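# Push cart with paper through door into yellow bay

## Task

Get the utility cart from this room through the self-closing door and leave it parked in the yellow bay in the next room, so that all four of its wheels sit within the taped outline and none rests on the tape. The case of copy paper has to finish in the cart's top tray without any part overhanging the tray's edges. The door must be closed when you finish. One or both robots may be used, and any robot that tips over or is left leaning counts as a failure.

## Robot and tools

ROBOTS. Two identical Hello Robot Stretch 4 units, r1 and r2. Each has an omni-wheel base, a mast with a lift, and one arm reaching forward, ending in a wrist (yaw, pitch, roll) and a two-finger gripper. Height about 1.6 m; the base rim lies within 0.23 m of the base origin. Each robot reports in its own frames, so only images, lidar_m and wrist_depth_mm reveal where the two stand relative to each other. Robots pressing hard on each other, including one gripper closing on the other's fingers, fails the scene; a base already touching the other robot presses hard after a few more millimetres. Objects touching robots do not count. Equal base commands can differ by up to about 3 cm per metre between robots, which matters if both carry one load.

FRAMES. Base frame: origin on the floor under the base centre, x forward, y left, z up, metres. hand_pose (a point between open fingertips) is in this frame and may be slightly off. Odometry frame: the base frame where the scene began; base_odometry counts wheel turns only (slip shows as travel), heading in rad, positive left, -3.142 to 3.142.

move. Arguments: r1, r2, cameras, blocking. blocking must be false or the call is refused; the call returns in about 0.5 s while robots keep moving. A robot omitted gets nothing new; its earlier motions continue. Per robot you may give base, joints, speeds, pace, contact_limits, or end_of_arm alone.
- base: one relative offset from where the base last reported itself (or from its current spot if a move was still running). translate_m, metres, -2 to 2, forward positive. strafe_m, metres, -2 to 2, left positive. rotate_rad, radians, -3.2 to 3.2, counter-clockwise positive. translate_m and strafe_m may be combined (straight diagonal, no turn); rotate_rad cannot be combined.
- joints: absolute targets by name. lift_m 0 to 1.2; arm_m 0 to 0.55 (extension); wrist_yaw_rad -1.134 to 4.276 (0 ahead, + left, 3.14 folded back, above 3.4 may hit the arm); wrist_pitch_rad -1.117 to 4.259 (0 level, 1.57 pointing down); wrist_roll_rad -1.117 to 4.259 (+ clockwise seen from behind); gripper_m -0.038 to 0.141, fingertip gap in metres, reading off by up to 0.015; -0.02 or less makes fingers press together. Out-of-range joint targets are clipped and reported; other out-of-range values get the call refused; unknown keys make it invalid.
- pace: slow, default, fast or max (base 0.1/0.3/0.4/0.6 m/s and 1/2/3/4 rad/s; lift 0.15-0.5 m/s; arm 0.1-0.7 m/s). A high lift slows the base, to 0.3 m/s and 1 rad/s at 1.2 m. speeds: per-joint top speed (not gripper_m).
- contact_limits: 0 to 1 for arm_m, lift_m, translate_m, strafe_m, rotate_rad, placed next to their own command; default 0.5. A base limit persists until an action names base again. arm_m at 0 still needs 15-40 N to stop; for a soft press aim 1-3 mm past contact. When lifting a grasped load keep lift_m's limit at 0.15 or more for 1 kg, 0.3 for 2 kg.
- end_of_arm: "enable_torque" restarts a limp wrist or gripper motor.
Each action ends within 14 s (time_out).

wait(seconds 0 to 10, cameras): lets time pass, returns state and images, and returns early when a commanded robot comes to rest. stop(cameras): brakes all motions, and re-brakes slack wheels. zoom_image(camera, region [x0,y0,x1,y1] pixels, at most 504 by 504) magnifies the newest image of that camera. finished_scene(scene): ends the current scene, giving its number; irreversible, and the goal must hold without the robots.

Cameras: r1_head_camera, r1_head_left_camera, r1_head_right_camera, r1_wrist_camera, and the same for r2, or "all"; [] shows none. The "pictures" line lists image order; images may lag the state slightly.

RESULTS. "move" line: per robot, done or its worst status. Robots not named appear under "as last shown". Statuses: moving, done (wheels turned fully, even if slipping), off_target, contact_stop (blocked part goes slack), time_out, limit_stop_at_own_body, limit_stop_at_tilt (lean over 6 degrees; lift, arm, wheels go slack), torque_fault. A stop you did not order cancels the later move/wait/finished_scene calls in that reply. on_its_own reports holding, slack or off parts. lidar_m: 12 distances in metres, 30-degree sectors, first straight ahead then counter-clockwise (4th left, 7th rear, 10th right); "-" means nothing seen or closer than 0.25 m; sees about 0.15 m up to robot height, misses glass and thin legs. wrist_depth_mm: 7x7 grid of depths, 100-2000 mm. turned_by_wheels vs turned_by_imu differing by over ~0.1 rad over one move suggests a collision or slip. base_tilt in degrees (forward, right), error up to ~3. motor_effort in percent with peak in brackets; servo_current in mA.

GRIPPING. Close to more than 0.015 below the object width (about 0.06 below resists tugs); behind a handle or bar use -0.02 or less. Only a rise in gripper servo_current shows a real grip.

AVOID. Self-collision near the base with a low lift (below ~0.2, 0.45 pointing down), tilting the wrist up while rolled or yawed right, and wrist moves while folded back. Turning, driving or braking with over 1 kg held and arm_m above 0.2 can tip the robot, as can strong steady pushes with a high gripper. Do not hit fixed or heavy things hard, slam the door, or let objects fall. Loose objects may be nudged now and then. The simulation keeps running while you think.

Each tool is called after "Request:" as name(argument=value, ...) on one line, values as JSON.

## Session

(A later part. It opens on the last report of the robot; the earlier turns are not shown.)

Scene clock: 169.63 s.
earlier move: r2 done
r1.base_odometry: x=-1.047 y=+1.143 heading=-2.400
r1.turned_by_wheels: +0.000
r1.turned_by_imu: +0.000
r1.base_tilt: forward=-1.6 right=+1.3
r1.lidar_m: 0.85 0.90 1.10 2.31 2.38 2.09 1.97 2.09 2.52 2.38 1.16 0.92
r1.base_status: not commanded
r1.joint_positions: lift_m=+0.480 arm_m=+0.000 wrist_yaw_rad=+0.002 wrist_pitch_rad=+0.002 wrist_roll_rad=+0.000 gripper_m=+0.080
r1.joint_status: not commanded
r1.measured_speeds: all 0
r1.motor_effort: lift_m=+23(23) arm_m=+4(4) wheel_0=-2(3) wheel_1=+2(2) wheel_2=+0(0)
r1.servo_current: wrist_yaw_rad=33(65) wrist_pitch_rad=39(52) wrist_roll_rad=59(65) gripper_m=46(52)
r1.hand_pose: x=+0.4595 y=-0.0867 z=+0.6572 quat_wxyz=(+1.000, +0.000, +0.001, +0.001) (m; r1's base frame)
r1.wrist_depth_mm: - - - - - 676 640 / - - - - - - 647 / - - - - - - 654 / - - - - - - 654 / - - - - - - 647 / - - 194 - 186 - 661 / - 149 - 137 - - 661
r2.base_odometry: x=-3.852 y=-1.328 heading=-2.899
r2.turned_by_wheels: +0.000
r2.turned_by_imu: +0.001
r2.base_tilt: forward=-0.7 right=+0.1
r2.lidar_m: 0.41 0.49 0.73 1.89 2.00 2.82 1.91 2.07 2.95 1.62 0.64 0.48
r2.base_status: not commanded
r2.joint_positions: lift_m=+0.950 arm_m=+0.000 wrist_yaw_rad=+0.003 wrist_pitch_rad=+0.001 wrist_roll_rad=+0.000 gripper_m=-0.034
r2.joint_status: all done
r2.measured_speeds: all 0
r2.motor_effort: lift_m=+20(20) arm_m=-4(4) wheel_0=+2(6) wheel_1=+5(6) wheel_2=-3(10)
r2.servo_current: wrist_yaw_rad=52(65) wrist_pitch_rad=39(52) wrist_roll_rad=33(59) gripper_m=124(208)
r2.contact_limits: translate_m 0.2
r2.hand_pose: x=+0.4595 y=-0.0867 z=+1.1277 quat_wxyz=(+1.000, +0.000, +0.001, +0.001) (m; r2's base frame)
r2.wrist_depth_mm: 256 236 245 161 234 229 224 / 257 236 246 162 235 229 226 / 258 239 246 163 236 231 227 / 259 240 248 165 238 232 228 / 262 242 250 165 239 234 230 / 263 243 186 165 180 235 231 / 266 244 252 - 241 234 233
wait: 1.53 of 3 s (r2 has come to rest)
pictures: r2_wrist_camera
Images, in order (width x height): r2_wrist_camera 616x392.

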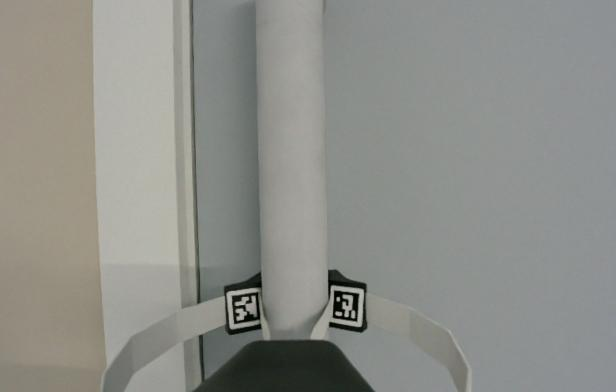

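Request:
move(blocking=false, cameras=[], r2={"joints":{"gripper_m":0.14}})

Request:
wait(seconds=2, cameras=[])

Request:
move(blocking=false, cameras=[], r2={"base":{"translate_m":-0.01,"strafe_m":0.025},"pace":"slow","contact_limits":{"translate_m":0.2}})

Request:
wait(seconds=2, cameras=[])

Request:
move(blocking=false, cameras=[], r2={"base":{"rotate_rad":-0.09},"pace":"slow","contact_limits":{"rotate_rad":0.2}})

Request:
wait(seconds=2, cameras=["r2_wrist_camera","r2_head_camera"])

Scene clock: 186.33 s.
move: r2 moving
r1: as last shown
r1.lidar_m: 0.87 0.88 1.13 2.32 2.40 2.06 1.97 2.08 2.54 2.40 1.17 0.92
r1.servo_current: wrist_yaw_rad=46(59) wrist_pitch_rad=46(46) wrist_roll_rad=46(59) gripper_m=46(46)
r1.wrist_depth_mm: - - - - - 683 640 / - - - - - - 654 / - - - - - - 647 / - - - - - - 647 / - - - - - - 647 / - - 195 - 186 - 661 / - 150 - 137 - - 654
r2.base_odometry: x=-3.852 y=-1.328 heading=-2.899
r2.turned_by_wheels: +0.000
r2.turned_by_imu: +0.000
r2.base_tilt: forward=-0.7 right=+0.1
r2.lidar_m: 0.39 0.50 0.73 1.87 2.00 2.82 1.93 2.03 2.96 1.63 0.65 0.49
r2.base_status: not commanded
r2.joint_positions: lift_m=+0.950 arm_m=+0.000 wrist_yaw_rad=+0.003 wrist_pitch_rad=+0.001 wrist_roll_rad=+0.000 gripper_m=-0.010
r2.joint_status: gripper_m moving
r2.measured_speeds: all 0
r2.motor_effort: lift_m=+20(21) arm_m=-4(4) wheel_0=+2(2) wheel_1=+5(5) wheel_2=-3(3)
r2.servo_current: wrist_yaw_rad=46(65) wrist_pitch_rad=39(46) wrist_roll_rad=52(59) gripper_m=137(137)
r2.contact_limits: translate_m 0.2
r2.hand_pose: x=+0.4595 y=-0.0867 z=+1.1277 quat_wxyz=(+1.000, +0.000, +0.001, +0.001) (m; r2's base frame)
r2.wrist_depth_mm: 256 236 245 163 235 230 226 / 257 239 247 164 236 231 228 / 259 240 248 165 238 233 228 / 259 241 250 165 240 234 231 / 263 243 251 166 240 235 231 / 265 245 189 167 239 236 234 / 265 246 254 - - 236 235
pictures: none
No camera images: "cameras" was empty.

Scene clock: 188.33 s.
earlier move: r2 moving
r1.base_odometry: x=-1.047 y=+1.143 heading=-2.400
r1.turned_by_wheels: +0.000
r1.turned_by_imu: +0.000
r1.base_tilt: forward=-1.6 right=+1.3
r1.lidar_m: 0.86 0.89 1.10 2.31 2.38 2.10 1.97 2.08 2.53 2.39 1.17 0.92
r1.base_status: not commanded
r1.joint_positions: lift_m=+0.480 arm_m=+0.000 wrist_yaw_rad=+0.002 wrist_pitch_rad=+0.002 wrist_roll_rad=+0.000 gripper_m=+0.080
r1.joint_status: not commanded
r1.measured_speeds: all 0
r1.motor_effort: lift_m=+23(23) arm_m=+4(4) wheel_0=-2(3) wheel_1=+2(2) wheel_2=+0(0)
r1.servo_current: wrist_yaw_rad=46(65) wrist_pitch_rad=39(52) wrist_roll_rad=59(65) gripper_m=46(52)
r1.hand_pose: x=+0.4595 y=-0.0867 z=+0.6572 quat_wxyz=(+1.000, +0.000, +0.001, +0.001) (m; r1's base frame)
r1.wrist_depth_mm: - - - - - 676 640 / - - - - - - 647 / - - - - - - 654 / - - - - - - 654 / - - - - - - 647 / - - 194 - 186 - 661 / - 149 - 137 - - 654
r2.base_odometry: x=-3.852 y=-1.328 heading=-2.899
r2.turned_by_wheels: +0.000
r2.turned_by_imu: +0.000
r2.base_tilt: forward=-0.7 right=+0.1
r2.lidar_m: 0.41 0.49 0.68 1.89 2.01 2.82 1.91 2.05 2.96 1.63 0.64 0.48
r2.base_status: not commanded
r2.joint_positions: lift_m=+0.950 arm_m=+0.000 wrist_yaw_rad=+0.003 wrist_pitch_rad=+0.001 wrist_roll_rad=+0.000 gripper_m=+0.140
r2.joint_status: gripper_m moving
r2.measured_speeds: all 0
r2.motor_effort: lift_m=+20(21) arm_m=-4(4) wheel_0=+1(2) wheel_1=+5(5) wheel_2=-3(3)
r2.servo_current: wrist_yaw_rad=52(65) wrist_pitch_rad=39(46) wrist_roll_rad=46(59) gripper_m=33(143)
r2.contact_limits: translate_m 0.2
r2.hand_pose: x=+0.4595 y=-0.0867 z=+1.1277 quat_wxyz=(+1.000, +0.000, +0.001, +0.001) (m; r2's base frame)
r2.wrist_depth_mm: 255 236 245 163 235 230 227 / 256 237 246 163 236 231 228 / 258 240 248 164 237 233 229 / 260 240 250 165 239 234 230 / 263 242 249 166 239 236 231 / 265 244 194 166 195 237 234 / 267 247 255 - 243 236 233
wait: 2.00 s; no rest
pictures: none
No camera images: "cameras" was empty.

Scene clock: 188.83 s.
earlier move: r2 done
move: r2 moving
r1: as last shown
r1.lidar_m: 0.86 0.90 1.14 2.32 2.37 2.09 1.98 2.08 2.53 2.36 1.15 0.92
r1.servo_current: wrist_yaw_rad=52(65) wrist_pitch_rad=39(46) wrist_roll_rad=65(65) gripper_m=46(46)
r1.wrist_depth_mm: - - - - - 683 640 / - - - - - - 647 / - - - - - - 654 / - - - - - - 640 / - - - - - - 647 / - - 195 - 186 - 668 / - 150 - 137 - - 654
r2.base_odometry: x=-3.845 y=-1.338 heading=-2.899
r2.turned_by_wheels: +0.000
r2.turned_by_imu: +0.000
r2.base_tilt: forward=-0.7 right=+0.0
r2.lidar_m: 0.41 0.50 0.74 1.87 1.98 2.79 1.92 1.97 2.98 1.62 0.65 0.48
r2.base_status: translate_m moving; strafe_m moving
r2.joint_positions: lift_m=+0.950 arm_m=+0.000 wrist_yaw_rad=+0.001 wrist_pitch_rad=+0.001 wrist_roll_rad=+0.000 gripper_m=+0.140
r2.joint_status: all done
r2.measured_speeds: translate_m=-0.018 strafe_m=+0.044 rotate_rad=-0.011 lift_m=+0.000 arm_m=+0.000 wrist_yaw_rad=-0.037 wrist_pitch_rad=+0.000 wrist_roll_rad=+0.000
r2.motor_effort: lift_m=+20(20) arm_m=-4(4) wheel_0=-4(7) wheel_1=+6(8) wheel_2=+6(7)
r2.servo_current: wrist_yaw_rad=33(59) wrist_pitch_rad=39(39) wrist_roll_rad=46(46) gripper_m=52(59)
r2.contact_limits: translate_m 0.2
r2.hand_pose: x=+0.4594 y=-0.0870 z=+1.1277 quat_wxyz=(+1.000, +0.000, +0.001, +0.001) (m; r2's base frame)
r2.wrist_depth_mm: 257 240 250 167 241 238 235 / 260 241 252 169 242 239 236 / 260 244 252 176 244 240 237 / 260 244 254 170 247 242 238 / 264 246 254 171 247 244 240 / 265 248 245 172 248 244 240 / 266 249 254 - 249 246 244
pictures: none
No camera images: "cameras" was empty.

Scene clock: 189.63 s.
earlier move: r2 done
r1.base_odometry: x=-1.047 y=+1.143 heading=-2.400
r1.turned_by_wheels: +0.000
r1.turned_by_imu: +0.000
r1.base_tilt: forward=-1.6 right=+1.3
r1.lidar_m: 0.85 0.90 1.13 2.29 2.39 2.10 1.97 2.06 2.51 2.40 1.17 0.92
r1.base_status: not commanded
r1.joint_positions: lift_m=+0.480 arm_m=+0.000 wrist_yaw_rad=+0.002 wrist_pitch_rad=+0.002 wrist_roll_rad=+0.000 gripper_m=+0.080
r1.joint_status: not commanded
r1.measured_speeds: all 0
r1.motor_effort: lift_m=+23(23) arm_m=+4(4) wheel_0=-2(3) wheel_1=+2(2) wheel_2=+0(0)
r1.servo_current: wrist_yaw_rad=59(78) wrist_pitch_rad=39(52) wrist_roll_rad=46(65) gripper_m=52(52)
r1.hand_pose: x=+0.4595 y=-0.0867 z=+0.6572 quat_wxyz=(+1.000, +0.000, +0.001, +0.001) (m; r1's base frame)
r1.wrist_depth_mm: - - - - - 676 640 / - - - - - - 640 / - - - - - - 647 / - - - - - - 640 / - - - - - - 654 / - - 195 - 185 - 654 / - 149 - 137 - - 654
r2.base_odometry: x=-3.836 y=-1.349 heading=-2.899
r2.turned_by_wheels: +0.000
r2.turned_by_imu: +0.000
r2.base_tilt: forward=-0.7 right=+0.0
r2.lidar_m: 0.41 0.52 0.71 1.85 1.93 2.76 1.92 1.92 2.95 1.61 0.68 0.45
r2.base_status: done
r2.joint_positions: lift_m=+0.950 arm_m=+0.000 wrist_yaw_rad=+0.000 wrist_pitch_rad=+0.001 wrist_roll_rad=+0.000 gripper_m=+0.140
r2.joint_status: all done
r2.measured_speeds: all 0
r2.motor_effort: lift_m=+20(21) arm_m=-4(4) wheel_0=-4(10) wheel_1=+5(8) wheel_2=+4(7)
r2.servo_current: wrist_yaw_rad=46(59) wrist_pitch_rad=39(46) wrist_roll_rad=46(52) gripper_m=46(59)
r2.contact_limits: translate_m 0.2
r2.hand_pose: x=+0.4593 y=-0.0874 z=+1.1277 quat_wxyz=(+1.000, +0.000, +0.001, +0.000) (m; r2's base frame)
r2.wrist_depth_mm: 266 248 253 251 246 242 240 / 267 248 256 173 247 244 240 / 268 249 256 254 249 245 241 / 270 251 258 179 251 248 243 / 272 266 260 180 252 247 244 / 274 268 251 176 198 248 245 / 274 255 252 - 255 251 247
wait: 0.80 of 2 s (r2 has come to rest)
pictures: none
No camera images: "cameras" was empty.

Scene clock: 190.13 s.
move: r2 moving
r1: as last shown
r1.lidar_m: 0.87 0.91 1.12 2.31 2.40 2.08 1.98 2.08 2.54 2.39 1.21 0.93
r1.servo_current: wrist_yaw_rad=39(65) wrist_pitch_rad=46(46) wrist_roll_rad=52(52) gripper_m=39(46)
r1.wrist_depth_mm: - - - - - 676 640 / - - - - - - 647 / - - - - - - 654 / - - - - - - 654 / - - - - - - 647 / - - 195 - 186 - 661 / - 149 - 137 - - 654
r2.base_odometry: x=-3.836 y=-1.349 heading=-2.984
r2.turned_by_wheels: -0.085
r2.turned_by_imu: -0.082
r2.base_tilt: forward=-0.7 right=+0.1
r2.lidar_m: 0.38 0.48 0.68 1.68 1.90 2.56 1.95 1.92 3.03 2.25 0.73 0.51
r2.base_status: rotate_rad moving
r2.joint_positions: lift_m=+0.950 arm_m=+0.000 wrist_yaw_rad=+0.000 wrist_pitch_rad=+0.001 wrist_roll_rad=+0.000 gripper_m=+0.140
r2.joint_status: not commanded
r2.measured_speeds: translate_m=+0.000 strafe_m=+0.000 rotate_rad=-0.110 lift_m=+0.000 arm_m=+0.000 wrist_yaw_rad=+0.000 wrist_pitch_rad=+0.000 wrist_roll_rad=+0.000
r2.motor_effort: lift_m=+20(20) arm_m=-4(4) wheel_0=+4(7) wheel_1=+3(8) wheel_2=+6(8)
r2.servo_current: wrist_yaw_rad=46(52) wrist_pitch_rad=39(46) wrist_roll_rad=52(59) gripper_m=52(52)
r2.contact_limits: rotate_rad 0.2
r2.hand_pose: x=+0.4593 y=-0.0874 z=+1.1277 quat_wxyz=(+1.000, +0.000, +0.001, +0.000) (m; r2's base frame)
r2.wrist_depth_mm: 256 245 257 257 259 258 257 / 258 245 259 259 260 260 259 / 258 247 259 259 260 262 260 / 263 249 263 263 263 264 263 / 262 250 265 264 265 265 265 / 264 249 217 185 266 265 266 / 266 253 267 - 267 266 268
pictures: none
No camera images: "cameras" was empty.

Scene clock: 190.53 s.
earlier move: r2 done
r1.base_odometry: x=-1.047 y=+1.143 heading=-2.400
r1.turned_by_wheels: +0.000
r1.turned_by_imu: +0.000
r1.base_tilt: forward=-1.6 right=+1.3
r1.lidar_m: 0.86 0.89 1.12 2.30 2.41 2.09 1.96 2.07 2.50 2.40 1.18 0.92
r1.base_status: not commanded
r1.joint_positions: lift_m=+0.480 arm_m=+0.000 wrist_yaw_rad=+0.002 wrist_pitch_rad=+0.002 wrist_roll_rad=+0.000 gripper_m=+0.080
r1.joint_status: not commanded
r1.measured_speeds: all 0
r1.motor_effort: lift_m=+23(23) arm_m=+4(4) wheel_0=-1(3) wheel_1=+2(2) wheel_2=+0(0)
r1.servo_current: wrist_yaw_rad=59(65) wrist_pitch_rad=46(46) wrist_roll_rad=39(52) gripper_m=39(46)
r1.hand_pose: x=+0.4595 y=-0.0867 z=+0.6572 quat_wxyz=(+1.000, +0.000, +0.001, +0.001) (m; r1's base frame)
r1.wrist_depth_mm: - - - - - 676 640 / - - - - - - 647 / - - - - - - 647 / - - - - - - 647 / - - - - - - 654 / - - 194 - 186 - 647 / - 150 - 137 - - 661
r2.base_odometry: x=-3.836 y=-1.350 heading=-2.988
r2.turned_by_wheels: -0.004
r2.turned_by_imu: -0.004
r2.base_tilt: forward=-0.7 right=+0.1
r2.lidar_m: 0.43 0.50 0.68 1.66 1.91 2.56 1.95 1.91 3.06 2.28 0.73 0.52
r2.base_status: done
r2.joint_positions: lift_m=+0.950 arm_m=+0.000 wrist_yaw_rad=+0.000 wrist_pitch_rad=+0.001 wrist_roll_rad=+0.000 gripper_m=+0.140
r2.joint_status: not commanded
r2.measured_speeds: all 0
r2.motor_effort: lift_m=+20(20) arm_m=-4(4) wheel_0=+4(7) wheel_1=+3(8) wheel_2=+5(8)
r2.servo_current: wrist_yaw_rad=46(59) wrist_pitch_rad=46(46) wrist_roll_rad=52(59) gripper_m=59(59)
r2.contact_limits: rotate_rad 0.2
r2.hand_pose: x=+0.4593 y=-0.0874 z=+1.1277 quat_wxyz=(+1.000, +0.000, +0.001, +0.000) (m; r2's base frame)
r2.wrist_depth_mm: 256 245 258 258 259 260 262 / 257 245 260 262 260 262 263 / 259 246 260 263 264 264 264 / 260 249 263 263 265 265 266 / 262 251 264 266 266 268 267 / 263 250 217 189 267 268 270 / 265 252 268 - 268 270 271
wait: 0.40 of 2 s (r2 has come to rest)
pictures: r2_head_camera, r2_wrist_camera
Images, in order (width x height): r2_head_camera 420x560, r2_wrist_camera 616x392.

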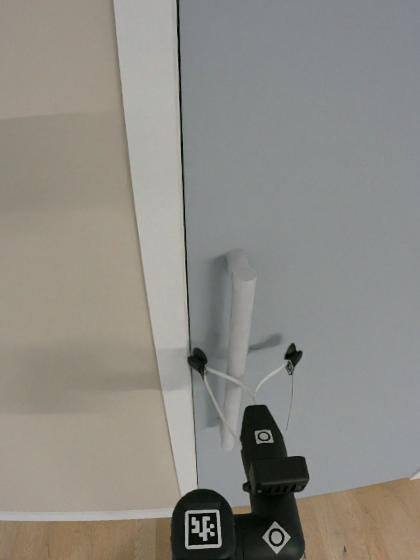

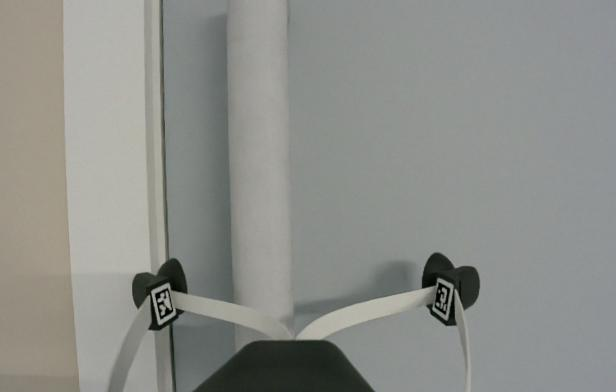

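Request:
move(blocking=false, cameras=[], r2={"base":{"translate_m":0.021,"strafe_m":0.018},"joints":{"gripper_m":0.08},"pace":"slow","contact_limits":{"translate_m":0.2}})

Request:
wait(seconds=2, cameras=[])

Request:
move(blocking=false, cameras=[], r2={"joints":{"gripper_m":-0.036}})

Request:
wait(seconds=2, cameras=["r2_wrist_camera"])

Scene clock: 196.63 s.
move: r2 moving
r1: as last shown
r1.lidar_m: 0.86 0.91 1.12 2.30 2.38 2.09 1.98 2.09 2.53 2.38 1.19 0.91
r1.motor_effort: lift_m=+23(23) arm_m=+4(4) wheel_0=-2(2) wheel_1=+2(2) wheel_2=+0(0)
r1.servo_current: wrist_yaw_rad=46(65) wrist_pitch_rad=39(52) wrist_roll_rad=46(59) gripper_m=39(46)
r1.wrist_depth_mm: - - - - - 683 640 / - - - - - - 647 / - - - - - - 647 / - - - - - - 647 / - - - - - - 654 / - - 194 - 186 - 654 / - 150 - 137 - - 661
r2.base_odometry: x=-3.845 y=-1.359 heading=-2.988
r2.turned_by_wheels: +0.000
r2.turned_by_imu: +0.000
r2.base_tilt: forward=-0.7 right=+0.0
r2.lidar_m: 0.41 0.47 0.65 1.61 1.88 2.53 1.97 1.92 3.06 2.25 0.74 0.49
r2.base_status: translate_m moving; strafe_m moving
r2.joint_positions: lift_m=+0.950 arm_m=+0.000 wrist_yaw_rad=+0.000 wrist_pitch_rad=+0.001 wrist_roll_rad=+0.000 gripper_m=+0.134
r2.joint_status: gripper_m moving
r2.measured_speeds: translate_m=+0.039 strafe_m=+0.034 rotate_rad=-0.003 lift_m=+0.000 arm_m=+0.000 wrist_yaw_rad=+0.000 wrist_pitch_rad=+0.000 wrist_roll_rad=+0.000
r2.motor_effort: lift_m=+20(20) arm_m=-4(4) wheel_0=-5(9) wheel_1=+8(9) wheel_2=-8(9)
r2.servo_current: wrist_yaw_rad=52(59) wrist_pitch_rad=39(46) wrist_roll_rad=52(52) gripper_m=52(72)
r2.contact_limits: translate_m 0.2
r2.hand_pose: x=+0.4593 y=-0.0874 z=+1.1277 quat_wxyz=(+1.000, +0.000, +0.001, +0.000) (m; r2's base frame)
r2.wrist_depth_mm: 247 236 251 250 251 251 253 / 248 236 251 252 254 254 254 / 250 238 251 253 253 255 256 / 251 239 253 255 257 257 258 / 253 240 255 256 257 257 258 / 254 242 199 179 257 258 260 / 256 244 258 - 259 262 262
pictures: none
No camera images: "cameras" was empty.

Scene clock: 198.63 s.
earlier move: r2 moving
r1.base_odometry: x=-1.047 y=+1.143 heading=-2.400
r1.turned_by_wheels: +0.000
r1.turned_by_imu: +0.000
r1.base_tilt: forward=-1.6 right=+1.2
r1.lidar_m: 0.86 0.92 1.10 2.31 2.37 2.08 1.99 2.07 2.54 2.39 1.18 0.92
r1.base_status: not commanded
r1.joint_positions: lift_m=+0.480 arm_m=+0.000 wrist_yaw_rad=+0.002 wrist_pitch_rad=+0.002 wrist_roll_rad=+0.000 gripper_m=+0.080
r1.joint_status: not commanded
r1.measured_speeds: all 0
r1.motor_effort: lift_m=+23(23) arm_m=+4(4) wheel_0=-2(3) wheel_1=+2(2) wheel_2=+0(0)
r1.servo_current: wrist_yaw_rad=46(72) wrist_pitch_rad=39(52) wrist_roll_rad=46(65) gripper_m=39(52)
r1.hand_pose: x=+0.4595 y=-0.0867 z=+0.6572 quat_wxyz=(+1.000, +0.000, +0.001, +0.001) (m; r1's base frame)
r1.wrist_depth_mm: - - - - - 676 647 / - - - - - - 647 / - - - - - - 647 / - - - - - - 647 / - - - - - - 647 / - - 194 - 187 - 654 / - 149 - 137 - - 654
r2.base_odometry: x=-3.854 y=-1.370 heading=-2.988
r2.turned_by_wheels: +0.000
r2.turned_by_imu: +0.017
r2.base_tilt: forward=-0.7 right=+0.0
r2.lidar_m: 0.38 0.47 0.64 1.70 1.91 2.55 1.99 1.93 3.05 2.07 0.68 0.49
r2.base_status: done
r2.joint_positions: lift_m=+0.950 arm_m=+0.000 wrist_yaw_rad=+0.000 wrist_pitch_rad=+0.001 wrist_roll_rad=+0.000 gripper_m=+0.088
r2.joint_status: gripper_m moving
r2.measured_speeds: all 0
r2.motor_effort: lift_m=+20(20) arm_m=+4(4) wheel_0=+2(9) wheel_1=+4(9) wheel_2=-9(10)
r2.servo_current: wrist_yaw_rad=65(65) wrist_pitch_rad=46(46) wrist_roll_rad=46(59) gripper_m=72(104)
r2.contact_limits: translate_m 0.2
r2.hand_pose: x=+0.4593 y=-0.0874 z=+1.1277 quat_wxyz=(+1.000, +0.000, +0.001, +0.000) (m; r2's base frame)
r2.wrist_depth_mm: 241 228 241 163 239 239 238 / 243 229 241 167 242 242 240 / 245 231 244 166 242 242 241 / 246 232 244 167 244 243 242 / 247 234 245 168 246 244 245 / 248 234 201 169 190 245 246 / 250 236 241 - 249 247 247
wait: 2.00 s; no rest
pictures: none
No camera images: "cameras" was empty.

Scene clock: 199.13 s.
move: r2 moving
r1: as last shown
r1.base_tilt: forward=-1.6 right=+1.3
r1.lidar_m: 0.84 0.88 1.09 2.30 2.40 2.08 1.95 2.09 2.50 2.38 1.19 0.91
r1.motor_effort: lift_m=+23(23) arm_m=+4(4) wheel_0=-2(2) wheel_1=+2(2) wheel_2=+0(0)
r1.servo_current: wrist_yaw_rad=46(65) wrist_pitch_rad=39(52) wrist_roll_rad=46(65) gripper_m=39(46)
r1.wrist_depth_mm: - - - - - 676 640 / - - - - - - 640 / - - - - - - 647 / - - - - - - 647 / - - - - - - 647 / - - 194 - 186 - 654 / - 149 - 138 - - 661
r2.base_odometry: x=-3.854 y=-1.370 heading=-2.988
r2.turned_by_wheels: +0.000
r2.turned_by_imu: +0.001
r2.base_tilt: forward=-0.7 right=+0.1
r2.lidar_m: 0.40 0.47 0.65 1.66 1.91 2.55 1.98 1.88 3.06 2.09 0.70 0.45
r2.base_status: not commanded
r2.joint_positions: lift_m=+0.950 arm_m=+0.000 wrist_yaw_rad=+0.000 wrist_pitch_rad=+0.001 wrist_roll_rad=+0.000 gripper_m=+0.055
r2.joint_status: gripper_m moving
r2.measured_speeds: all 0
r2.motor_effort: lift_m=+20(20) arm_m=+4(4) wheel_0=+3(3) wheel_1=+3(4) wheel_2=-8(9)
r2.servo_current: wrist_yaw_rad=52(59) wrist_pitch_rad=39(46) wrist_roll_rad=59(59) gripper_m=241(241)
r2.contact_limits: translate_m 0.2
r2.hand_pose: x=+0.4593 y=-0.0874 z=+1.1277 quat_wxyz=(+1.000, +0.000, +0.001, +0.000) (m; r2's base frame)
r2.wrist_depth_mm: 241 227 240 163 239 237 236 / 242 229 241 164 239 239 238 / 244 229 242 164 241 241 240 / 245 231 243 165 243 242 241 / 247 234 246 166 244 244 241 / 249 234 191 166 189 245 245 / 250 236 236 - 247 246 246
pictures: none
No camera images: "cameras" was empty.

Scene clock: 200.37 s.
earlier move: r2 done
r1.base_odometry: x=-1.047 y=+1.143 heading=-2.400
r1.turned_by_wheels: +0.000
r1.turned_by_imu: +0.000
r1.base_tilt: forward=-1.6 right=+1.2
r1.lidar_m: 0.87 0.89 1.10 2.31 2.39 2.09 1.98 2.06 2.53 2.39 1.17 0.91
r1.base_status: not commanded
r1.joint_positions: lift_m=+0.480 arm_m=+0.000 wrist_yaw_rad=+0.002 wrist_pitch_rad=+0.002 wrist_roll_rad=+0.000 gripper_m=+0.080
r1.joint_status: not commanded
r1.measured_speeds: all 0
r1.motor_effort: lift_m=+23(23) arm_m=+4(4) wheel_0=-2(3) wheel_1=+2(2) wheel_2=+0(0)
r1.servo_current: wrist_yaw_rad=59(65) wrist_pitch_rad=46(52) wrist_roll_rad=59(65) gripper_m=39(46)
r1.hand_pose: x=+0.4595 y=-0.0867 z=+0.6572 quat_wxyz=(+1.000, +0.000, +0.001, +0.001) (m; r1's base frame)
r1.wrist_depth_mm: - - - - - 676 647 / - - - - - - 640 / - - - - - - 647 / - - - - - - 647 / - - - - - - 661 / - - 195 - 187 - 654 / - 149 - 137 - - 661
r2.base_odometry: x=-3.854 y=-1.370 heading=-2.988
r2.turned_by_wheels: +0.000
r2.turned_by_imu: +0.000
r2.base_tilt: forward=-0.6 right=+0.1
r2.lidar_m: 0.39 0.47 0.66 1.64 1.92 2.57 1.99 1.95 3.06 2.08 0.69 0.41
r2.base_status: not commanded
r2.joint_positions: lift_m=+0.950 arm_m=+0.000 wrist_yaw_rad=-0.002 wrist_pitch_rad=+0.001 wrist_roll_rad=+0.000 gripper_m=-0.034
r2.joint_status: all done
r2.measured_speeds: all 0
r2.motor_effort: lift_m=+20(20) arm_m=+3(4) wheel_0=-3(3) wheel_1=+0(4) wheel_2=-3(9)
r2.servo_current: wrist_yaw_rad=46(59) wrist_pitch_rad=46(46) wrist_roll_rad=46(59) gripper_m=137(241)
r2.contact_limits: translate_m 0.2
r2.hand_pose: x=+0.4591 y=-0.0881 z=+1.1277 quat_wxyz=(+1.000, +0.000, +0.001, -0.001) (m; r2's base frame)
r2.wrist_depth_mm: 236 224 239 160 239 240 240 / 237 226 241 161 241 241 241 / 240 227 241 163 241 242 243 / 240 228 242 163 244 245 245 / 243 229 244 166 245 245 246 / 244 231 185 165 181 248 246 / 246 233 246 - 248 248 250
wait: 1.23 of 2 s (r2 has come to rest)
pictures: r2_wrist_camera
Images, in order (width x height): r2_wrist_camera 616x392.

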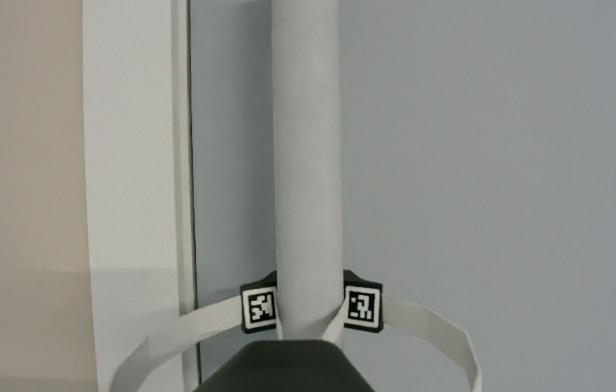

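Request:
move(r2={"base":{"translate_m":-0.260,"strafe_m":-0.121},"joints":{"wrist_yaw_rad":0.262},"pace":"slow","speeds":{"wrist_yaw_rad":0.09},"contact_limits":{"translate_m":0.5}}, blocking=false, cameras=[])

Request:
wait(seconds=5, cameras=["r2_wrist_camera"])

Request:
move(r2={"base":{"translate_m":-0.220,"strafe_m":-0.184},"joints":{"wrist_yaw_rad":0.524},"pace":"slow","speeds":{"wrist_yaw_rad":0.09},"contact_limits":{"translate_m":0.5}}, blocking=false, cameras=[])

Request:
wait(seconds=5, cameras=["r2_wrist_camera","r1_head_camera"])

Scene clock: 232.53 s.
move: r2 moving
r1: as last shown
r1.base_tilt: forward=-1.6 right=+1.3
r1.lidar_m: 0.87 0.90 1.12 2.30 2.40 2.08 1.97 2.07 2.52 2.40 1.19 0.91
r1.motor_effort: lift_m=+23(23) arm_m=+4(4) wheel_0=-2(2) wheel_1=+2(2) wheel_2=+0(0)
r1.servo_current: wrist_yaw_rad=65(65) wrist_pitch_rad=39(52) wrist_roll_rad=59(72) gripper_m=39(46)
r1.wrist_depth_mm: - - - - - 683 640 / - - - - - - 647 / - - - - - - 647 / - - - - - - 654 / - - - - - - 647 / - - 194 - 186 - 654 / - 149 - 137 - - 647
r2.base_odometry: x=-3.844 y=-1.363 heading=-2.989
r2.turned_by_wheels: -0.001
r2.turned_by_imu: -0.016
r2.base_tilt: forward=-0.6 right=+0.1
r2.lidar_m: 0.40 0.46 0.66 1.60 1.88 2.51 1.98 1.91 3.06 2.25 0.70 0.49
r2.base_status: translate_m moving; strafe_m moving
r2.joint_positions: lift_m=+0.950 arm_m=+0.000 wrist_yaw_rad=+0.034 wrist_pitch_rad=+0.001 wrist_roll_rad=+0.000 gripper_m=-0.034
r2.joint_status: wrist_yaw_rad moving
r2.measured_speeds: translate_m=-0.047 strafe_m=-0.017 rotate_rad=-0.014 lift_m=+0.000 arm_m=+0.000 wrist_yaw_rad=+0.071 wrist_pitch_rad=+0.000 wrist_roll_rad=+0.000
r2.motor_effort: lift_m=+20(20) arm_m=-4(4) wheel_0=-17(18) wheel_1=-9(10) wheel_2=+17(17)
r2.servo_current: wrist_yaw_rad=72(78) wrist_pitch_rad=39(39) wrist_roll_rad=39(52) gripper_m=130(137)
r2.contact_limits: translate_m 0.5
r2.hand_pose: x=+0.4621 y=-0.0777 z=+1.1277 quat_wxyz=(+1.000, +0.000, +0.001, +0.017) (m; r2's base frame)
r2.wrist_depth_mm: 246 233 239 161 239 239 239 / 247 234 241 161 241 239 239 / 249 236 243 164 242 241 242 / 251 236 245 163 243 244 242 / 252 238 246 166 245 245 244 / 253 240 184 167 178 246 246 / 255 240 249 - 248 247 247
pictures: none
No camera images: "cameras" was empty.

Scene clock: 236.10 s.
earlier move: r2 done
r1.base_odometry: x=-1.047 y=+1.143 heading=-2.400
r1.turned_by_wheels: +0.000
r1.turned_by_imu: +0.000
r1.base_tilt: forward=-1.5 right=+1.3
r1.lidar_m: 0.95 0.90 1.12 2.31 2.40 2.08 1.95 2.06 2.52 2.40 1.18 0.97
r1.base_status: not commanded
r1.joint_positions: lift_m=+0.480 arm_m=+0.000 wrist_yaw_rad=+0.002 wrist_pitch_rad=+0.002 wrist_roll_rad=+0.000 gripper_m=+0.080
r1.joint_status: not commanded
r1.measured_speeds: all 0
r1.motor_effort: lift_m=+23(23) arm_m=+4(4) wheel_0=-2(3) wheel_1=+2(2) wheel_2=+0(0)
r1.servo_current: wrist_yaw_rad=59(72) wrist_pitch_rad=39(52) wrist_roll_rad=52(72) gripper_m=39(52)
r1.hand_pose: x=+0.4595 y=-0.0867 z=+0.6572 quat_wxyz=(+1.000, +0.000, +0.001, +0.001) (m; r1's base frame)
r1.wrist_depth_mm: - - - - 917 - 640 / - - - - 917 - 647 / - - - - - - 654 / - - - - - - 647 / - - - - - - 647 / - - 194 - 186 - 654 / - 149 - 137 - 1430 654
r2.base_odometry: x=-3.617 y=-1.211 heading=-2.989
r2.turned_by_wheels: +0.000
r2.turned_by_imu: -0.025
r2.base_tilt: forward=-0.6 right=+0.1
r2.lidar_m: 0.40 0.74 0.95 1.92 1.97 2.58 1.71 1.67 3.01 2.81 1.05 0.54
r2.base_status: done
r2.joint_positions: lift_m=+0.950 arm_m=+0.000 wrist_yaw_rad=+0.255 wrist_pitch_rad=+0.001 wrist_roll_rad=+0.000 gripper_m=-0.034
r2.joint_status: all done
r2.measured_speeds: all 0
r2.motor_effort: lift_m=+20(21) arm_m=-4(4) wheel_0=-12(18) wheel_1=-9(17) wheel_2=+15(19)
r2.servo_current: wrist_yaw_rad=59(104) wrist_pitch_rad=39(46) wrist_roll_rad=46(65) gripper_m=143(143)
r2.contact_limits: translate_m 0.5
r2.hand_pose: x=+0.4720 y=-0.0119 z=+1.1277 quat_wxyz=(+0.992, +0.000, +0.001, +0.127) (m; r2's base frame)
r2.wrist_depth_mm: - - 237 160 243 246 248 / - - 238 162 243 246 250 / - - 240 163 245 248 251 / - - 241 165 247 249 253 / - - 242 165 248 253 253 / - - 183 166 178 252 255 / - 122 245 - 251 253 256
wait: 3.57 of 5 s (r2 has come to rest)
pictures: r2_wrist_camera
Images, in order (width x height): r2_wrist_camera 616x392.

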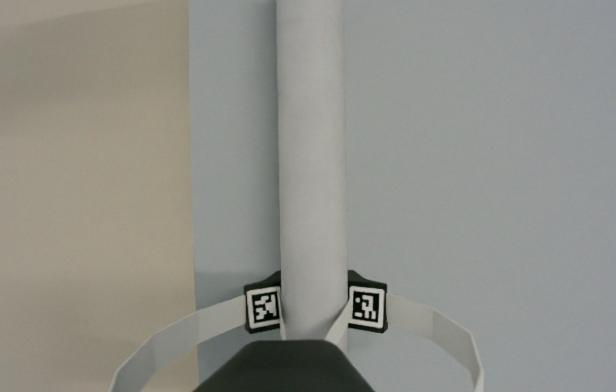

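Scene clock: 236.60 s.
move: r2 moving
r1: as last shown
r1.base_tilt: forward=-1.6 right=+1.3
r1.lidar_m: 0.95 0.91 1.11 2.31 2.38 2.09 1.97 2.09 2.54 2.41 1.16 0.99
r1.motor_effort: lift_m=+23(23) arm_m=+4(4) wheel_0=-3(3) wheel_1=+2(2) wheel_2=+0(0)
r1.servo_current: wrist_yaw_rad=65(65) wrist_pitch_rad=39(46) wrist_roll_rad=46(65) gripper_m=39(52)
r1.wrist_depth_mm: - - - - 904 - 647 / - - - - 917 - 647 / - - - - - - 654 / - - - - - - 647 / - - - - - - 654 / - - 194 - 186 - 654 / - 149 - 137 - 1430 654
r2.base_odometry: x=-3.608 y=-1.202 heading=-2.989
r2.turned_by_wheels: +0.000
r2.turned_by_imu: -0.019
r2.base_tilt: forward=-0.6 right=+0.1
r2.lidar_m: 0.42 0.75 0.95 1.91 1.99 2.56 1.72 1.65 3.01 2.81 1.11 0.56
r2.base_status: translate_m moving; strafe_m moving
r2.joint_positions: lift_m=+0.950 arm_m=+0.000 wrist_yaw_rad=+0.290 wrist_pitch_rad=+0.001 wrist_roll_rad=+0.000 gripper_m=-0.034
r2.joint_status: wrist_yaw_rad moving
r2.measured_speeds: translate_m=-0.039 strafe_m=-0.029 rotate_rad=-0.005 lift_m=+0.000 arm_m=+0.000 wrist_yaw_rad=+0.079 wrist_pitch_rad=+0.000 wrist_roll_rad=+0.000
r2.motor_effort: lift_m=+20(21) arm_m=-4(4) wheel_0=-4(13) wheel_1=-12(12) wheel_2=+17(18)
r2.servo_current: wrist_yaw_rad=59(98) wrist_pitch_rad=39(46) wrist_roll_rad=39(52) gripper_m=143(143)
r2.contact_limits: translate_m 0.5
r2.hand_pose: x=+0.4723 y=-0.0013 z=+1.1277 quat_wxyz=(+0.990, +0.000, +0.001, +0.145) (m; r2's base frame)
r2.wrist_depth_mm: - - 238 162 241 245 247 / - - 239 163 243 247 248 / - - 239 163 244 247 249 / - - 242 164 247 248 250 / - - 243 166 248 250 252 / - - 182 165 179 252 253 / - - 245 - 250 253 256
pictures: none
No camera images: "cameras" was empty.

Scene clock: 240.20 s.
earlier move: r2 off_target
r1.base_odometry: x=-1.047 y=+1.143 heading=-2.400
r1.turned_by_wheels: +0.000
r1.turned_by_imu: +0.000
r1.base_tilt: forward=-1.6 right=+1.2
r1.lidar_m: 1.02 0.92 1.11 2.29 2.40 2.08 1.98 2.08 2.51 2.38 1.16 0.97
r1.base_status: not commanded
r1.joint_positions: lift_m=+0.480 arm_m=+0.000 wrist_yaw_rad=+0.002 wrist_pitch_rad=+0.002 wrist_roll_rad=+0.000 gripper_m=+0.080
r1.joint_status: not commanded
r1.measured_speeds: all 0
r1.motor_effort: lift_m=+23(23) arm_m=+4(4) wheel_0=-2(3) wheel_1=+2(2) wheel_2=+0(0)
r1.servo_current: wrist_yaw_rad=33(72) wrist_pitch_rad=39(52) wrist_roll_rad=52(72) gripper_m=39(52)
r1.hand_pose: x=+0.4595 y=-0.0867 z=+0.6572 quat_wxyz=(+1.000, +0.000, +0.001, +0.001) (m; r1's base frame)
r1.wrist_depth_mm: - - - - - - 640 / - - - - - - 654 / - - - - - - 647 / - - - - - - 654 / - - - - - - 640 / - - 195 - 186 - 654 / - 149 - 137 1537 1430 654
r2.base_odometry: x=-3.428 y=-0.996 heading=-2.989
r2.turned_by_wheels: +0.000
r2.turned_by_imu: -0.040
r2.base_tilt: forward=-0.6 right=+0.1
r2.lidar_m: 0.42 0.44 1.20 2.04 2.10 2.59 1.46 1.40 2.93 2.70 1.58 0.69
r2.base_status: done
r2.joint_positions: lift_m=+0.950 arm_m=+0.000 wrist_yaw_rad=+0.504 wrist_pitch_rad=+0.001 wrist_roll_rad=+0.000 gripper_m=-0.034
r2.joint_status: wrist_yaw_rad off_target (ended at +0.503, target +0.524)
r2.measured_speeds: all 0
r2.on_its_own: wrist_yaw_rad is at rest, and its servo_current (111 mA) is outside its rest range (0 to 104 mA)
r2.motor_effort: lift_m=+20(21) arm_m=-4(4) wheel_0=-6(13) wheel_1=-10(20) wheel_2=+14(20)
r2.servo_current: wrist_yaw_rad=111(150) wrist_pitch_rad=39(52) wrist_roll_rad=52(59) gripper_m=130(143)
r2.contact_limits: translate_m 0.5
r2.hand_pose: x=+0.4657 y=+0.0626 z=+1.1277 quat_wxyz=(+0.968, +0.000, +0.001, +0.249) (m; r2's base frame)
r2.wrist_depth_mm: - - 232 163 247 256 262 / - - 233 164 249 257 263 / - - 235 165 250 257 264 / - - 236 165 251 260 266 / - - 236 166 253 259 267 / - - 181 166 180 263 270 / - - 237 - 257 259 271
wait: 3.60 of 5 s (r2 has come to rest)
pictures: r1_head_camera, r2_wrist_camera
Images, in order (width x height): r1_head_camera 420x560, r2_wrist_camera 616x392.

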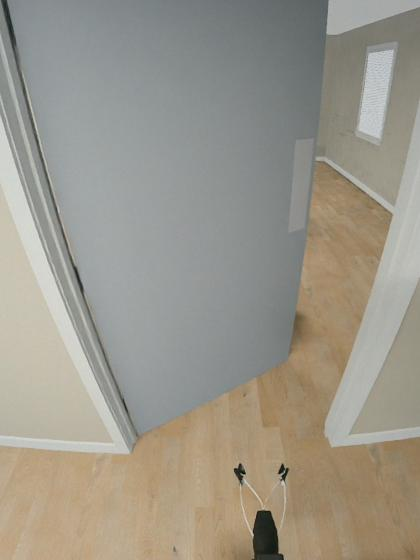

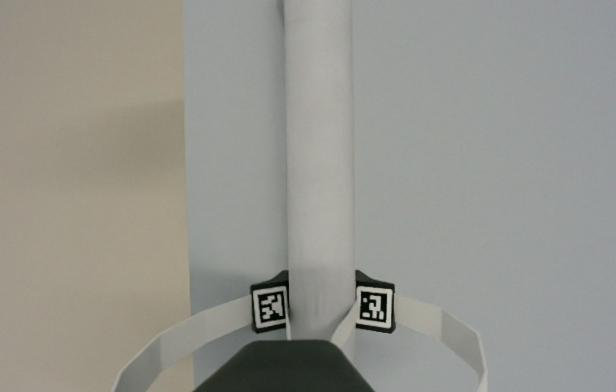

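Request:
move(r2={"base":{"strafe_m":-0.022},"joints":{"wrist_yaw_rad":0.524},"pace":"slow","contact_limits":{"strafe_m":0.5}}, blocking=false, cameras=[])

Request:
wait(seconds=1, cameras=[])

Request:
move(r2={"base":{"rotate_rad":0.1},"pace":"slow"}, blocking=false, cameras=[])

Request:
wait(seconds=1.5, cameras=["r2_wrist_camera","r2_head_camera"])

Scene clock: 257.07 s.
move: r2 moving
r1: as last shown
r1.lidar_m: 0.99 0.89 1.10 2.31 2.40 2.09 1.98 2.06 2.52 2.40 1.17 0.96
r1.servo_current: wrist_yaw_rad=59(59) wrist_pitch_rad=39(52) wrist_roll_rad=52(52) gripper_m=39(52)
r1.wrist_depth_mm: - - - - - - 640 / - - - - - - 640 / - - - - - - 654 / - - - - - - 654 / - - - - - - 654 / - - 195 - 186 - 654 / - 149 - 137 1499 1430 661
r2.base_odometry: x=-3.430 y=-0.982 heading=-2.989
r2.turned_by_wheels: +0.000
r2.turned_by_imu: -0.004
r2.base_tilt: forward=-0.6 right=+0.1
r2.lidar_m: 0.40 0.44 1.18 2.07 2.09 2.64 1.46 1.41 2.90 2.67 1.59 0.69
r2.base_status: strafe_m moving
r2.joint_positions: lift_m=+0.950 arm_m=+0.000 wrist_yaw_rad=+0.520 wrist_pitch_rad=+0.001 wrist_roll_rad=+0.000 gripper_m=-0.034
r2.joint_status: wrist_yaw_rad moving
r2.measured_speeds: translate_m=-0.001 strafe_m=-0.046 rotate_rad=+0.004 lift_m=+0.000 arm_m=+0.000 wrist_yaw_rad=+0.054 wrist_pitch_rad=+0.000 wrist_roll_rad=+0.000
r2.motor_effort: lift_m=+20(20) arm_m=-4(4) wheel_0=+3(5) wheel_1=-13(17) wheel_2=+4(13)
r2.servo_current: wrist_yaw_rad=78(117) wrist_pitch_rad=39(46) wrist_roll_rad=52(72) gripper_m=130(137)
r2.contact_limits: strafe_m 0.5
r2.hand_pose: x=+0.4647 y=+0.0673 z=+1.1277 quat_wxyz=(+0.966, +0.000, +0.001, +0.257) (m; r2's base frame)
r2.wrist_depth_mm: - - 235 161 247 253 259 / - - 236 162 248 256 260 / - - 237 164 250 255 262 / - - 238 165 251 257 263 / - - 239 166 252 260 265 / - - 182 167 178 262 267 / - 123 242 - 256 262 268
pictures: none
No camera images: "cameras" was empty.

Scene clock: 257.73 s.
earlier move: r2 done
r1.base_odometry: x=-1.047 y=+1.143 heading=-2.400
r1.turned_by_wheels: +0.000
r1.turned_by_imu: +0.000
r1.base_tilt: forward=-1.6 right=+1.3
r1.lidar_m: 1.02 0.92 1.11 2.31 2.42 2.06 1.97 2.08 2.53 2.37 1.17 0.97
r1.base_status: not commanded
r1.joint_positions: lift_m=+0.480 arm_m=+0.000 wrist_yaw_rad=+0.002 wrist_pitch_rad=+0.002 wrist_roll_rad=+0.000 gripper_m=+0.080
r1.joint_status: not commanded
r1.measured_speeds: all 0
r1.motor_effort: lift_m=+23(23) arm_m=+4(4) wheel_0=-2(3) wheel_1=+2(2) wheel_2=+0(0)
r1.servo_current: wrist_yaw_rad=39(65) wrist_pitch_rad=39(52) wrist_roll_rad=59(59) gripper_m=46(52)
r1.hand_pose: x=+0.4595 y=-0.0867 z=+0.6572 quat_wxyz=(+1.000, +0.000, +0.001, +0.001) (m; r1's base frame)
r1.wrist_depth_mm: - - - - - - 640 / - - - - - - 647 / - - - - - - 647 / - - - - - - 654 / - - - - - - 654 / - - 194 - 186 - 647 / - 149 - 137 1537 1430 661
r2.base_odometry: x=-3.431 y=-0.975 heading=-2.989
r2.turned_by_wheels: +0.000
r2.turned_by_imu: +0.000
r2.base_tilt: forward=-0.6 right=+0.1
r2.lidar_m: 0.38 0.45 1.21 2.08 2.13 2.65 1.47 1.39 2.91 2.66 1.58 0.73
r2.base_status: done
r2.joint_positions: lift_m=+0.950 arm_m=+0.000 wrist_yaw_rad=+0.524 wrist_pitch_rad=+0.001 wrist_roll_rad=+0.000 gripper_m=-0.034
r2.joint_status: all done
r2.measured_speeds: all 0
r2.motor_effort: lift_m=+20(20) arm_m=-4(4) wheel_0=+3(5) wheel_1=-10(17) wheel_2=+4(13)
r2.servo_current: wrist_yaw_rad=46(117) wrist_pitch_rad=39(46) wrist_roll_rad=46(72) gripper_m=130(143)
r2.contact_limits: strafe_m 0.5
r2.hand_pose: x=+0.4644 y=+0.0685 z=+1.1277 quat_wxyz=(+0.966, +0.000, +0.001, +0.259) (m; r2's base frame)
r2.wrist_depth_mm: - - 235 161 246 251 256 / - - 236 162 248 253 257 / - - 238 165 249 254 259 / - - 240 163 250 255 259 / - - 241 167 251 256 262 / - - 183 167 179 258 264 / - - 244 - 254 258 265
wait: 0.67 of 1 s (r2 has come to rest)
pictures: none
No camera images: "cameras" was empty.

Scene clock: 258.23 s.
move: r2 moving
r1: as last shown
r1.lidar_m: 1.02 0.91 1.12 2.31 2.39 2.07 1.98 2.07 2.53 2.39 1.18 0.96
r1.servo_current: wrist_yaw_rad=20(59) wrist_pitch_rad=39(52) wrist_roll_rad=52(78) gripper_m=39(46)
r1.wrist_depth_mm: - - - - - - 647 / - - - - - - 647 / - - - - - - 654 / - - - - - - 647 / - - - - - - 654 / - - 194 - 186 - 654 / - 149 - 137 1537 1430 661
r2.base_odometry: x=-3.432 y=-0.974 heading=-2.900
r2.turned_by_wheels: +0.089
r2.turned_by_imu: +0.073
r2.base_tilt: forward=-0.6 right=+0.1
r2.lidar_m: 0.41 0.46 1.28 2.08 2.13 2.81 1.43 1.42 2.83 2.64 1.46 0.70
r2.base_status: rotate_rad moving
r2.joint_positions: lift_m=+0.950 arm_m=+0.000 wrist_yaw_rad=+0.511 wrist_pitch_rad=+0.001 wrist_roll_rad=+0.000 gripper_m=-0.034
r2.joint_status: not commanded
r2.measured_speeds: translate_m=+0.000 strafe_m=-0.001 rotate_rad=+0.145 lift_m=+0.000 arm_m=+0.000 wrist_yaw_rad=-0.025 wrist_pitch_rad=+0.000 wrist_roll_rad=+0.000
r2.motor_effort: lift_m=+20(20) arm_m=-4(4) wheel_0=-20(20) wheel_1=-6(13) wheel_2=-3(3)
r2.servo_current: wrist_yaw_rad=65(72) wrist_pitch_rad=39(46) wrist_roll_rad=46(52) gripper_m=137(137)
r2.hand_pose: x=+0.4652 y=+0.0648 z=+1.1277 quat_wxyz=(+0.968, +0.000, +0.001, +0.253) (m; r2's base frame)
r2.wrist_depth_mm: - - 234 161 241 244 247 / - - 236 236 242 246 249 / - - 236 164 242 247 251 / - - 238 165 245 249 252 / - - 239 166 246 250 253 / - - 238 168 176 252 256 / - - 144 - 250 252 256
pictures: none
No camera images: "cameras" was empty.

Scene clock: 259.13 s.
earlier move: r2 done
r1.base_odometry: x=-1.047 y=+1.143 heading=-2.400
r1.turned_by_wheels: +0.000
r1.turned_by_imu: +0.000
r1.base_tilt: forward=-1.6 right=+1.3
r1.lidar_m: 1.03 0.90 1.09 2.32 2.39 2.06 1.97 2.08 2.50 2.39 1.20 0.96
r1.base_status: not commanded
r1.joint_positions: lift_m=+0.480 arm_m=+0.000 wrist_yaw_rad=+0.002 wrist_pitch_rad=+0.002 wrist_roll_rad=+0.000 gripper_m=+0.080
r1.joint_status: not commanded
r1.measured_speeds: all 0
r1.motor_effort: lift_m=+23(23) arm_m=+4(4) wheel_0=-2(3) wheel_1=+2(2) wheel_2=+0(0)
r1.servo_current: wrist_yaw_rad=39(65) wrist_pitch_rad=39(52) wrist_roll_rad=39(78) gripper_m=39(46)
r1.hand_pose: x=+0.4595 y=-0.0867 z=+0.6572 quat_wxyz=(+1.000, +0.000, +0.001, +0.001) (m; r1's base frame)
r1.wrist_depth_mm: - - - - 1138 - 640 / - - - - 1160 - 640 / - - - - - - 654 / - - - - - - 654 / - - - - - - 661 / - - 194 - 186 - 654 / - 149 - 137 1499 1430 661
r2.base_odometry: x=-3.432 y=-0.975 heading=-2.890
r2.turned_by_wheels: +0.010
r2.turned_by_imu: -0.076
r2.base_tilt: forward=-0.7 right=+0.1
r2.lidar_m: 0.40 0.45 1.17 2.05 2.09 2.58 1.49 1.42 2.94 2.68 1.57 0.69
r2.base_status: done
r2.joint_positions: lift_m=+0.950 arm_m=+0.000 wrist_yaw_rad=+0.513 wrist_pitch_rad=+0.001 wrist_roll_rad=+0.000 gripper_m=-0.034
r2.joint_status: not commanded
r2.measured_speeds: all 0
r2.motor_effort: lift_m=+20(20) arm_m=-4(4) wheel_0=-7(23) wheel_1=-6(13) wheel_2=+4(5)
r2.servo_current: wrist_yaw_rad=78(91) wrist_pitch_rad=39(46) wrist_roll_rad=52(59) gripper_m=130(137)
r2.hand_pose: x=+0.4651 y=+0.0652 z=+1.1277 quat_wxyz=(+0.967, +0.000, +0.001, +0.253) (m; r2's base frame)
r2.wrist_depth_mm: - - 234 167 247 252 256 / - - 236 163 248 253 257 / - - 236 164 248 254 260 / - - 238 164 249 256 260 / - - 240 167 251 256 262 / - - 183 167 179 259 265 / - 120 240 - 255 258 266
wait: 0.90 of 1.5 s (r2 has come to rest)
pictures: r2_head_camera, r2_wrist_camera
Images, in order (width x height): r2_head_camera 420x560, r2_wrist_camera 616x392.

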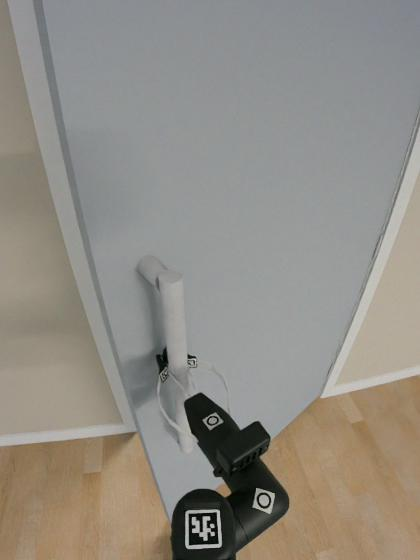

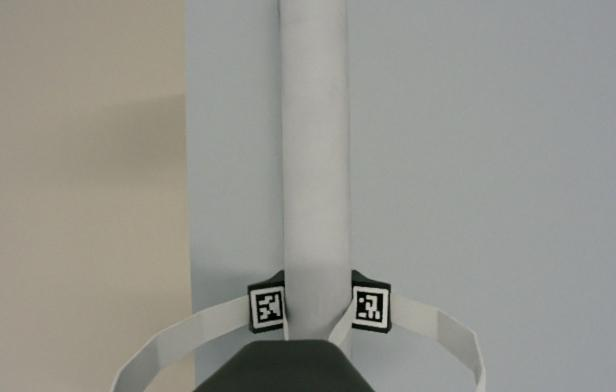

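Request:
move(r2={"base":{"rotate_rad":0.1},"joints":{"gripper_m":-0.018},"pace":"slow"}, blocking=false, cameras=[])

Request:
wait(seconds=1.5, cameras=["r2_wrist_camera"])

Request:
wait(seconds=0.5, cameras=[])

Scene clock: 285.30 s.
move: r2 moving
r1: as last shown
r1.lidar_m: 1.02 0.92 1.11 2.30 2.38 2.10 1.98 2.08 2.55 2.41 1.18 0.95
r1.motor_effort: lift_m=+23(23) arm_m=+4(4) wheel_0=-2(2) wheel_1=+2(2) wheel_2=+0(0)
r1.servo_current: wrist_yaw_rad=33(59) wrist_pitch_rad=39(46) wrist_roll_rad=46(72) gripper_m=46(46)
r1.wrist_depth_mm: - - - - 1138 - 640 / - - - - 1138 - 654 / - - - - - - 647 / - - - - - - 654 / - - - - - - 661 / - - 194 - 186 - 654 / - 149 - 137 1499 1464 661
r2.base_odometry: x=-3.432 y=-0.974 heading=-2.801
r2.turned_by_wheels: +0.089
r2.turned_by_imu: +0.057
r2.base_tilt: forward=-0.5 right=+0.2
r2.lidar_m: 0.40 0.91 1.22 2.05 2.10 2.72 1.47 1.44 2.90 2.70 1.44 0.67
r2.base_status: rotate_rad moving
r2.joint_positions: lift_m=+0.950 arm_m=+0.000 wrist_yaw_rad=+0.507 wrist_pitch_rad=+0.001 wrist_roll_rad=+0.000 gripper_m=-0.023
r2.joint_status: gripper_m moving
r2.measured_speeds: translate_m=+0.000 strafe_m=+0.001 rotate_rad=+0.148 lift_m=+0.000 arm_m=+0.000 wrist_yaw_rad=-0.002 wrist_pitch_rad=+0.000 wrist_roll_rad=+0.000
r2.motor_effort: lift_m=+20(21) arm_m=-4(4) wheel_0=-25(25) wheel_1=-6(13) wheel_2=-5(6)
r2.servo_current: wrist_yaw_rad=98(98) wrist_pitch_rad=39(46) wrist_roll_rad=46(52) gripper_m=59(124)
r2.hand_pose: x=+0.4655 y=+0.0637 z=+1.1277 quat_wxyz=(+0.968, +0.000, +0.001, +0.251) (m; r2's base frame)
r2.wrist_depth_mm: - - 234 235 242 245 248 / - - 236 237 243 245 249 / - - 236 237 244 248 250 / - - 239 171 246 248 252 / - - 240 174 247 251 252 / - - 182 177 174 251 255 / - - - - 249 252 256
pictures: none
No camera images: "cameras" was empty.

Scene clock: 286.60 s.
earlier move: r2 done
r1.base_odometry: x=-1.047 y=+1.143 heading=-2.400
r1.turned_by_wheels: +0.000
r1.turned_by_imu: +0.000
r1.base_tilt: forward=-1.6 right=+1.3
r1.lidar_m: 1.03 0.92 1.12 2.31 2.41 2.09 1.98 2.08 2.50 2.40 1.16 0.96
r1.base_status: not commanded
r1.joint_positions: lift_m=+0.480 arm_m=+0.000 wrist_yaw_rad=+0.002 wrist_pitch_rad=+0.002 wrist_roll_rad=+0.000 gripper_m=+0.080
r1.joint_status: not commanded
r1.measured_speeds: all 0
r1.motor_effort: lift_m=+23(23) arm_m=+4(4) wheel_0=-2(3) wheel_1=+2(2) wheel_2=+0(0)
r1.servo_current: wrist_yaw_rad=52(72) wrist_pitch_rad=46(46) wrist_roll_rad=46(72) gripper_m=46(46)
r1.hand_pose: x=+0.4595 y=-0.0867 z=+0.6572 quat_wxyz=(+1.000, +0.000, +0.001, +0.001) (m; r1's base frame)
r1.wrist_depth_mm: - - - - 1078 - 640 / - - - - 1160 - 647 / - - - - - - 647 / - - - - - - 647 / - - - - - - 654 / - - 194 - 186 - 661 / - 149 - 137 1430 1397 654
r2.base_odometry: x=-3.432 y=-0.975 heading=-2.791
r2.turned_by_wheels: +0.010
r2.turned_by_imu: -0.109
r2.base_tilt: forward=-0.6 right=+0.1
r2.lidar_m: 0.42 0.45 1.10 1.99 2.00 2.45 1.58 1.47 3.05 2.73 1.62 0.72
r2.base_status: done
r2.joint_positions: lift_m=+0.950 arm_m=+0.000 wrist_yaw_rad=+0.517 wrist_pitch_rad=+0.001 wrist_roll_rad=+0.000 gripper_m=-0.018
r2.joint_status: all done
r2.measured_speeds: all 0
r2.motor_effort: lift_m=+20(21) arm_m=-4(5) wheel_0=-7(25) wheel_1=-5(28) wheel_2=+5(16)
r2.servo_current: wrist_yaw_rad=52(98) wrist_pitch_rad=39(46) wrist_roll_rad=52(59) gripper_m=52(124)
r2.hand_pose: x=+0.4649 y=+0.0664 z=+1.1277 quat_wxyz=(+0.967, +0.000, +0.001, +0.255) (m; r2's base frame)
r2.wrist_depth_mm: - - 237 166 249 257 263 / - - 239 166 251 257 265 / - - 240 167 253 259 265 / - - 242 168 254 260 266 / - - 243 170 255 263 270 / - - 185 168 180 264 270 / - - 244 - 258 265 272
wait: 1.30 of 1.5 s (r2 has come to rest)
pictures: r2_wrist_camera
Images, in order (width x height): r2_wrist_camera 616x392.

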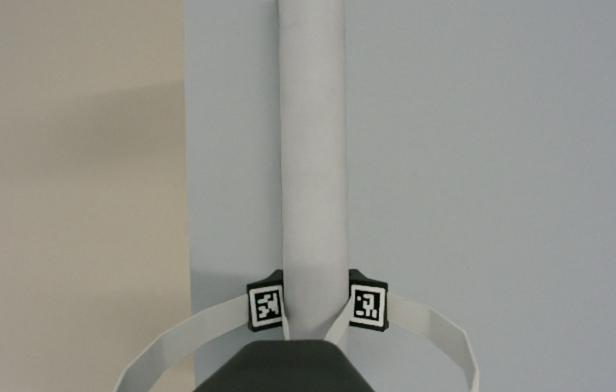

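Scene clock: 287.10 s.
r1.base_odometry: x=-1.047 y=+1.143 heading=-2.400
r1.turned_by_wheels: +0.000
r1.turned_by_imu: +0.000
r1.base_tilt: forward=-1.5 right=+1.3
r1.lidar_m: 1.00 0.92 1.13 2.31 2.38 2.07 1.97 2.08 2.52 2.39 1.19 0.95
r1.base_status: not commanded
r1.joint_positions: lift_m=+0.480 arm_m=+0.000 wrist_yaw_rad=+0.002 wrist_pitch_rad=+0.002 wrist_roll_rad=+0.000 gripper_m=+0.080
r1.joint_status: not commanded
r1.measured_speeds: all 0
r1.motor_effort: lift_m=+23(23) arm_m=+4(4) wheel_0=-2(3) wheel_1=+2(2) wheel_2=+0(0)
r1.servo_current: wrist_yaw_rad=46(72) wrist_pitch_rad=39(46) wrist_roll_rad=59(72) gripper_m=52(46)
r1.hand_pose: x=+0.4595 y=-0.0867 z=+0.6572 quat_wxyz=(+1.000, +0.000, +0.001, +0.001) (m; r1's base frame)
r1.wrist_depth_mm: - - - - 1098 - 647 / - - - - 1118 - 640 / - - - - - - 654 / - - - - - - 654 / - - - - - - 654 / - - 194 - 186 - 661 / - 150 - 137 1430 1430 654
r2.base_odometry: x=-3.432 y=-0.975 heading=-2.791
r2.turned_by_wheels: +0.000
r2.turned_by_imu: +0.000
r2.base_tilt: forward=-0.6 right=+0.1
r2.lidar_m: 0.40 0.43 1.08 2.00 2.03 2.44 1.55 1.47 3.06 2.73 1.62 0.69
r2.base_status: done
r2.joint_positions: lift_m=+0.950 arm_m=+0.000 wrist_yaw_rad=+0.517 wrist_pitch_rad=+0.001 wrist_roll_rad=+0.000 gripper_m=-0.018
r2.joint_status: all done
r2.measured_speeds: all 0
r2.motor_effort: lift_m=+20(21) arm_m=-4(5) wheel_0=-7(25) wheel_1=-6(28) wheel_2=+5(16)
r2.servo_current: wrist_yaw_rad=72(98) wrist_pitch_rad=39(46) wrist_roll_rad=52(59) gripper_m=52(124)
r2.hand_pose: x=+0.4649 y=+0.0664 z=+1.1277 quat_wxyz=(+0.967, +0.000, +0.001, +0.255) (m; r2's base frame)
r2.wrist_depth_mm: - - 237 165 250 257 263 / - - 240 167 252 258 264 / - - 240 168 253 259 265 / - - 242 168 254 260 266 / - - 244 169 254 262 268 / - - 183 169 181 265 268 / - 116 244 - 258 265 272
wait: 0.50 s; at rest by 0.27 s
pictures: none
No camera images: "cameras" was empty.


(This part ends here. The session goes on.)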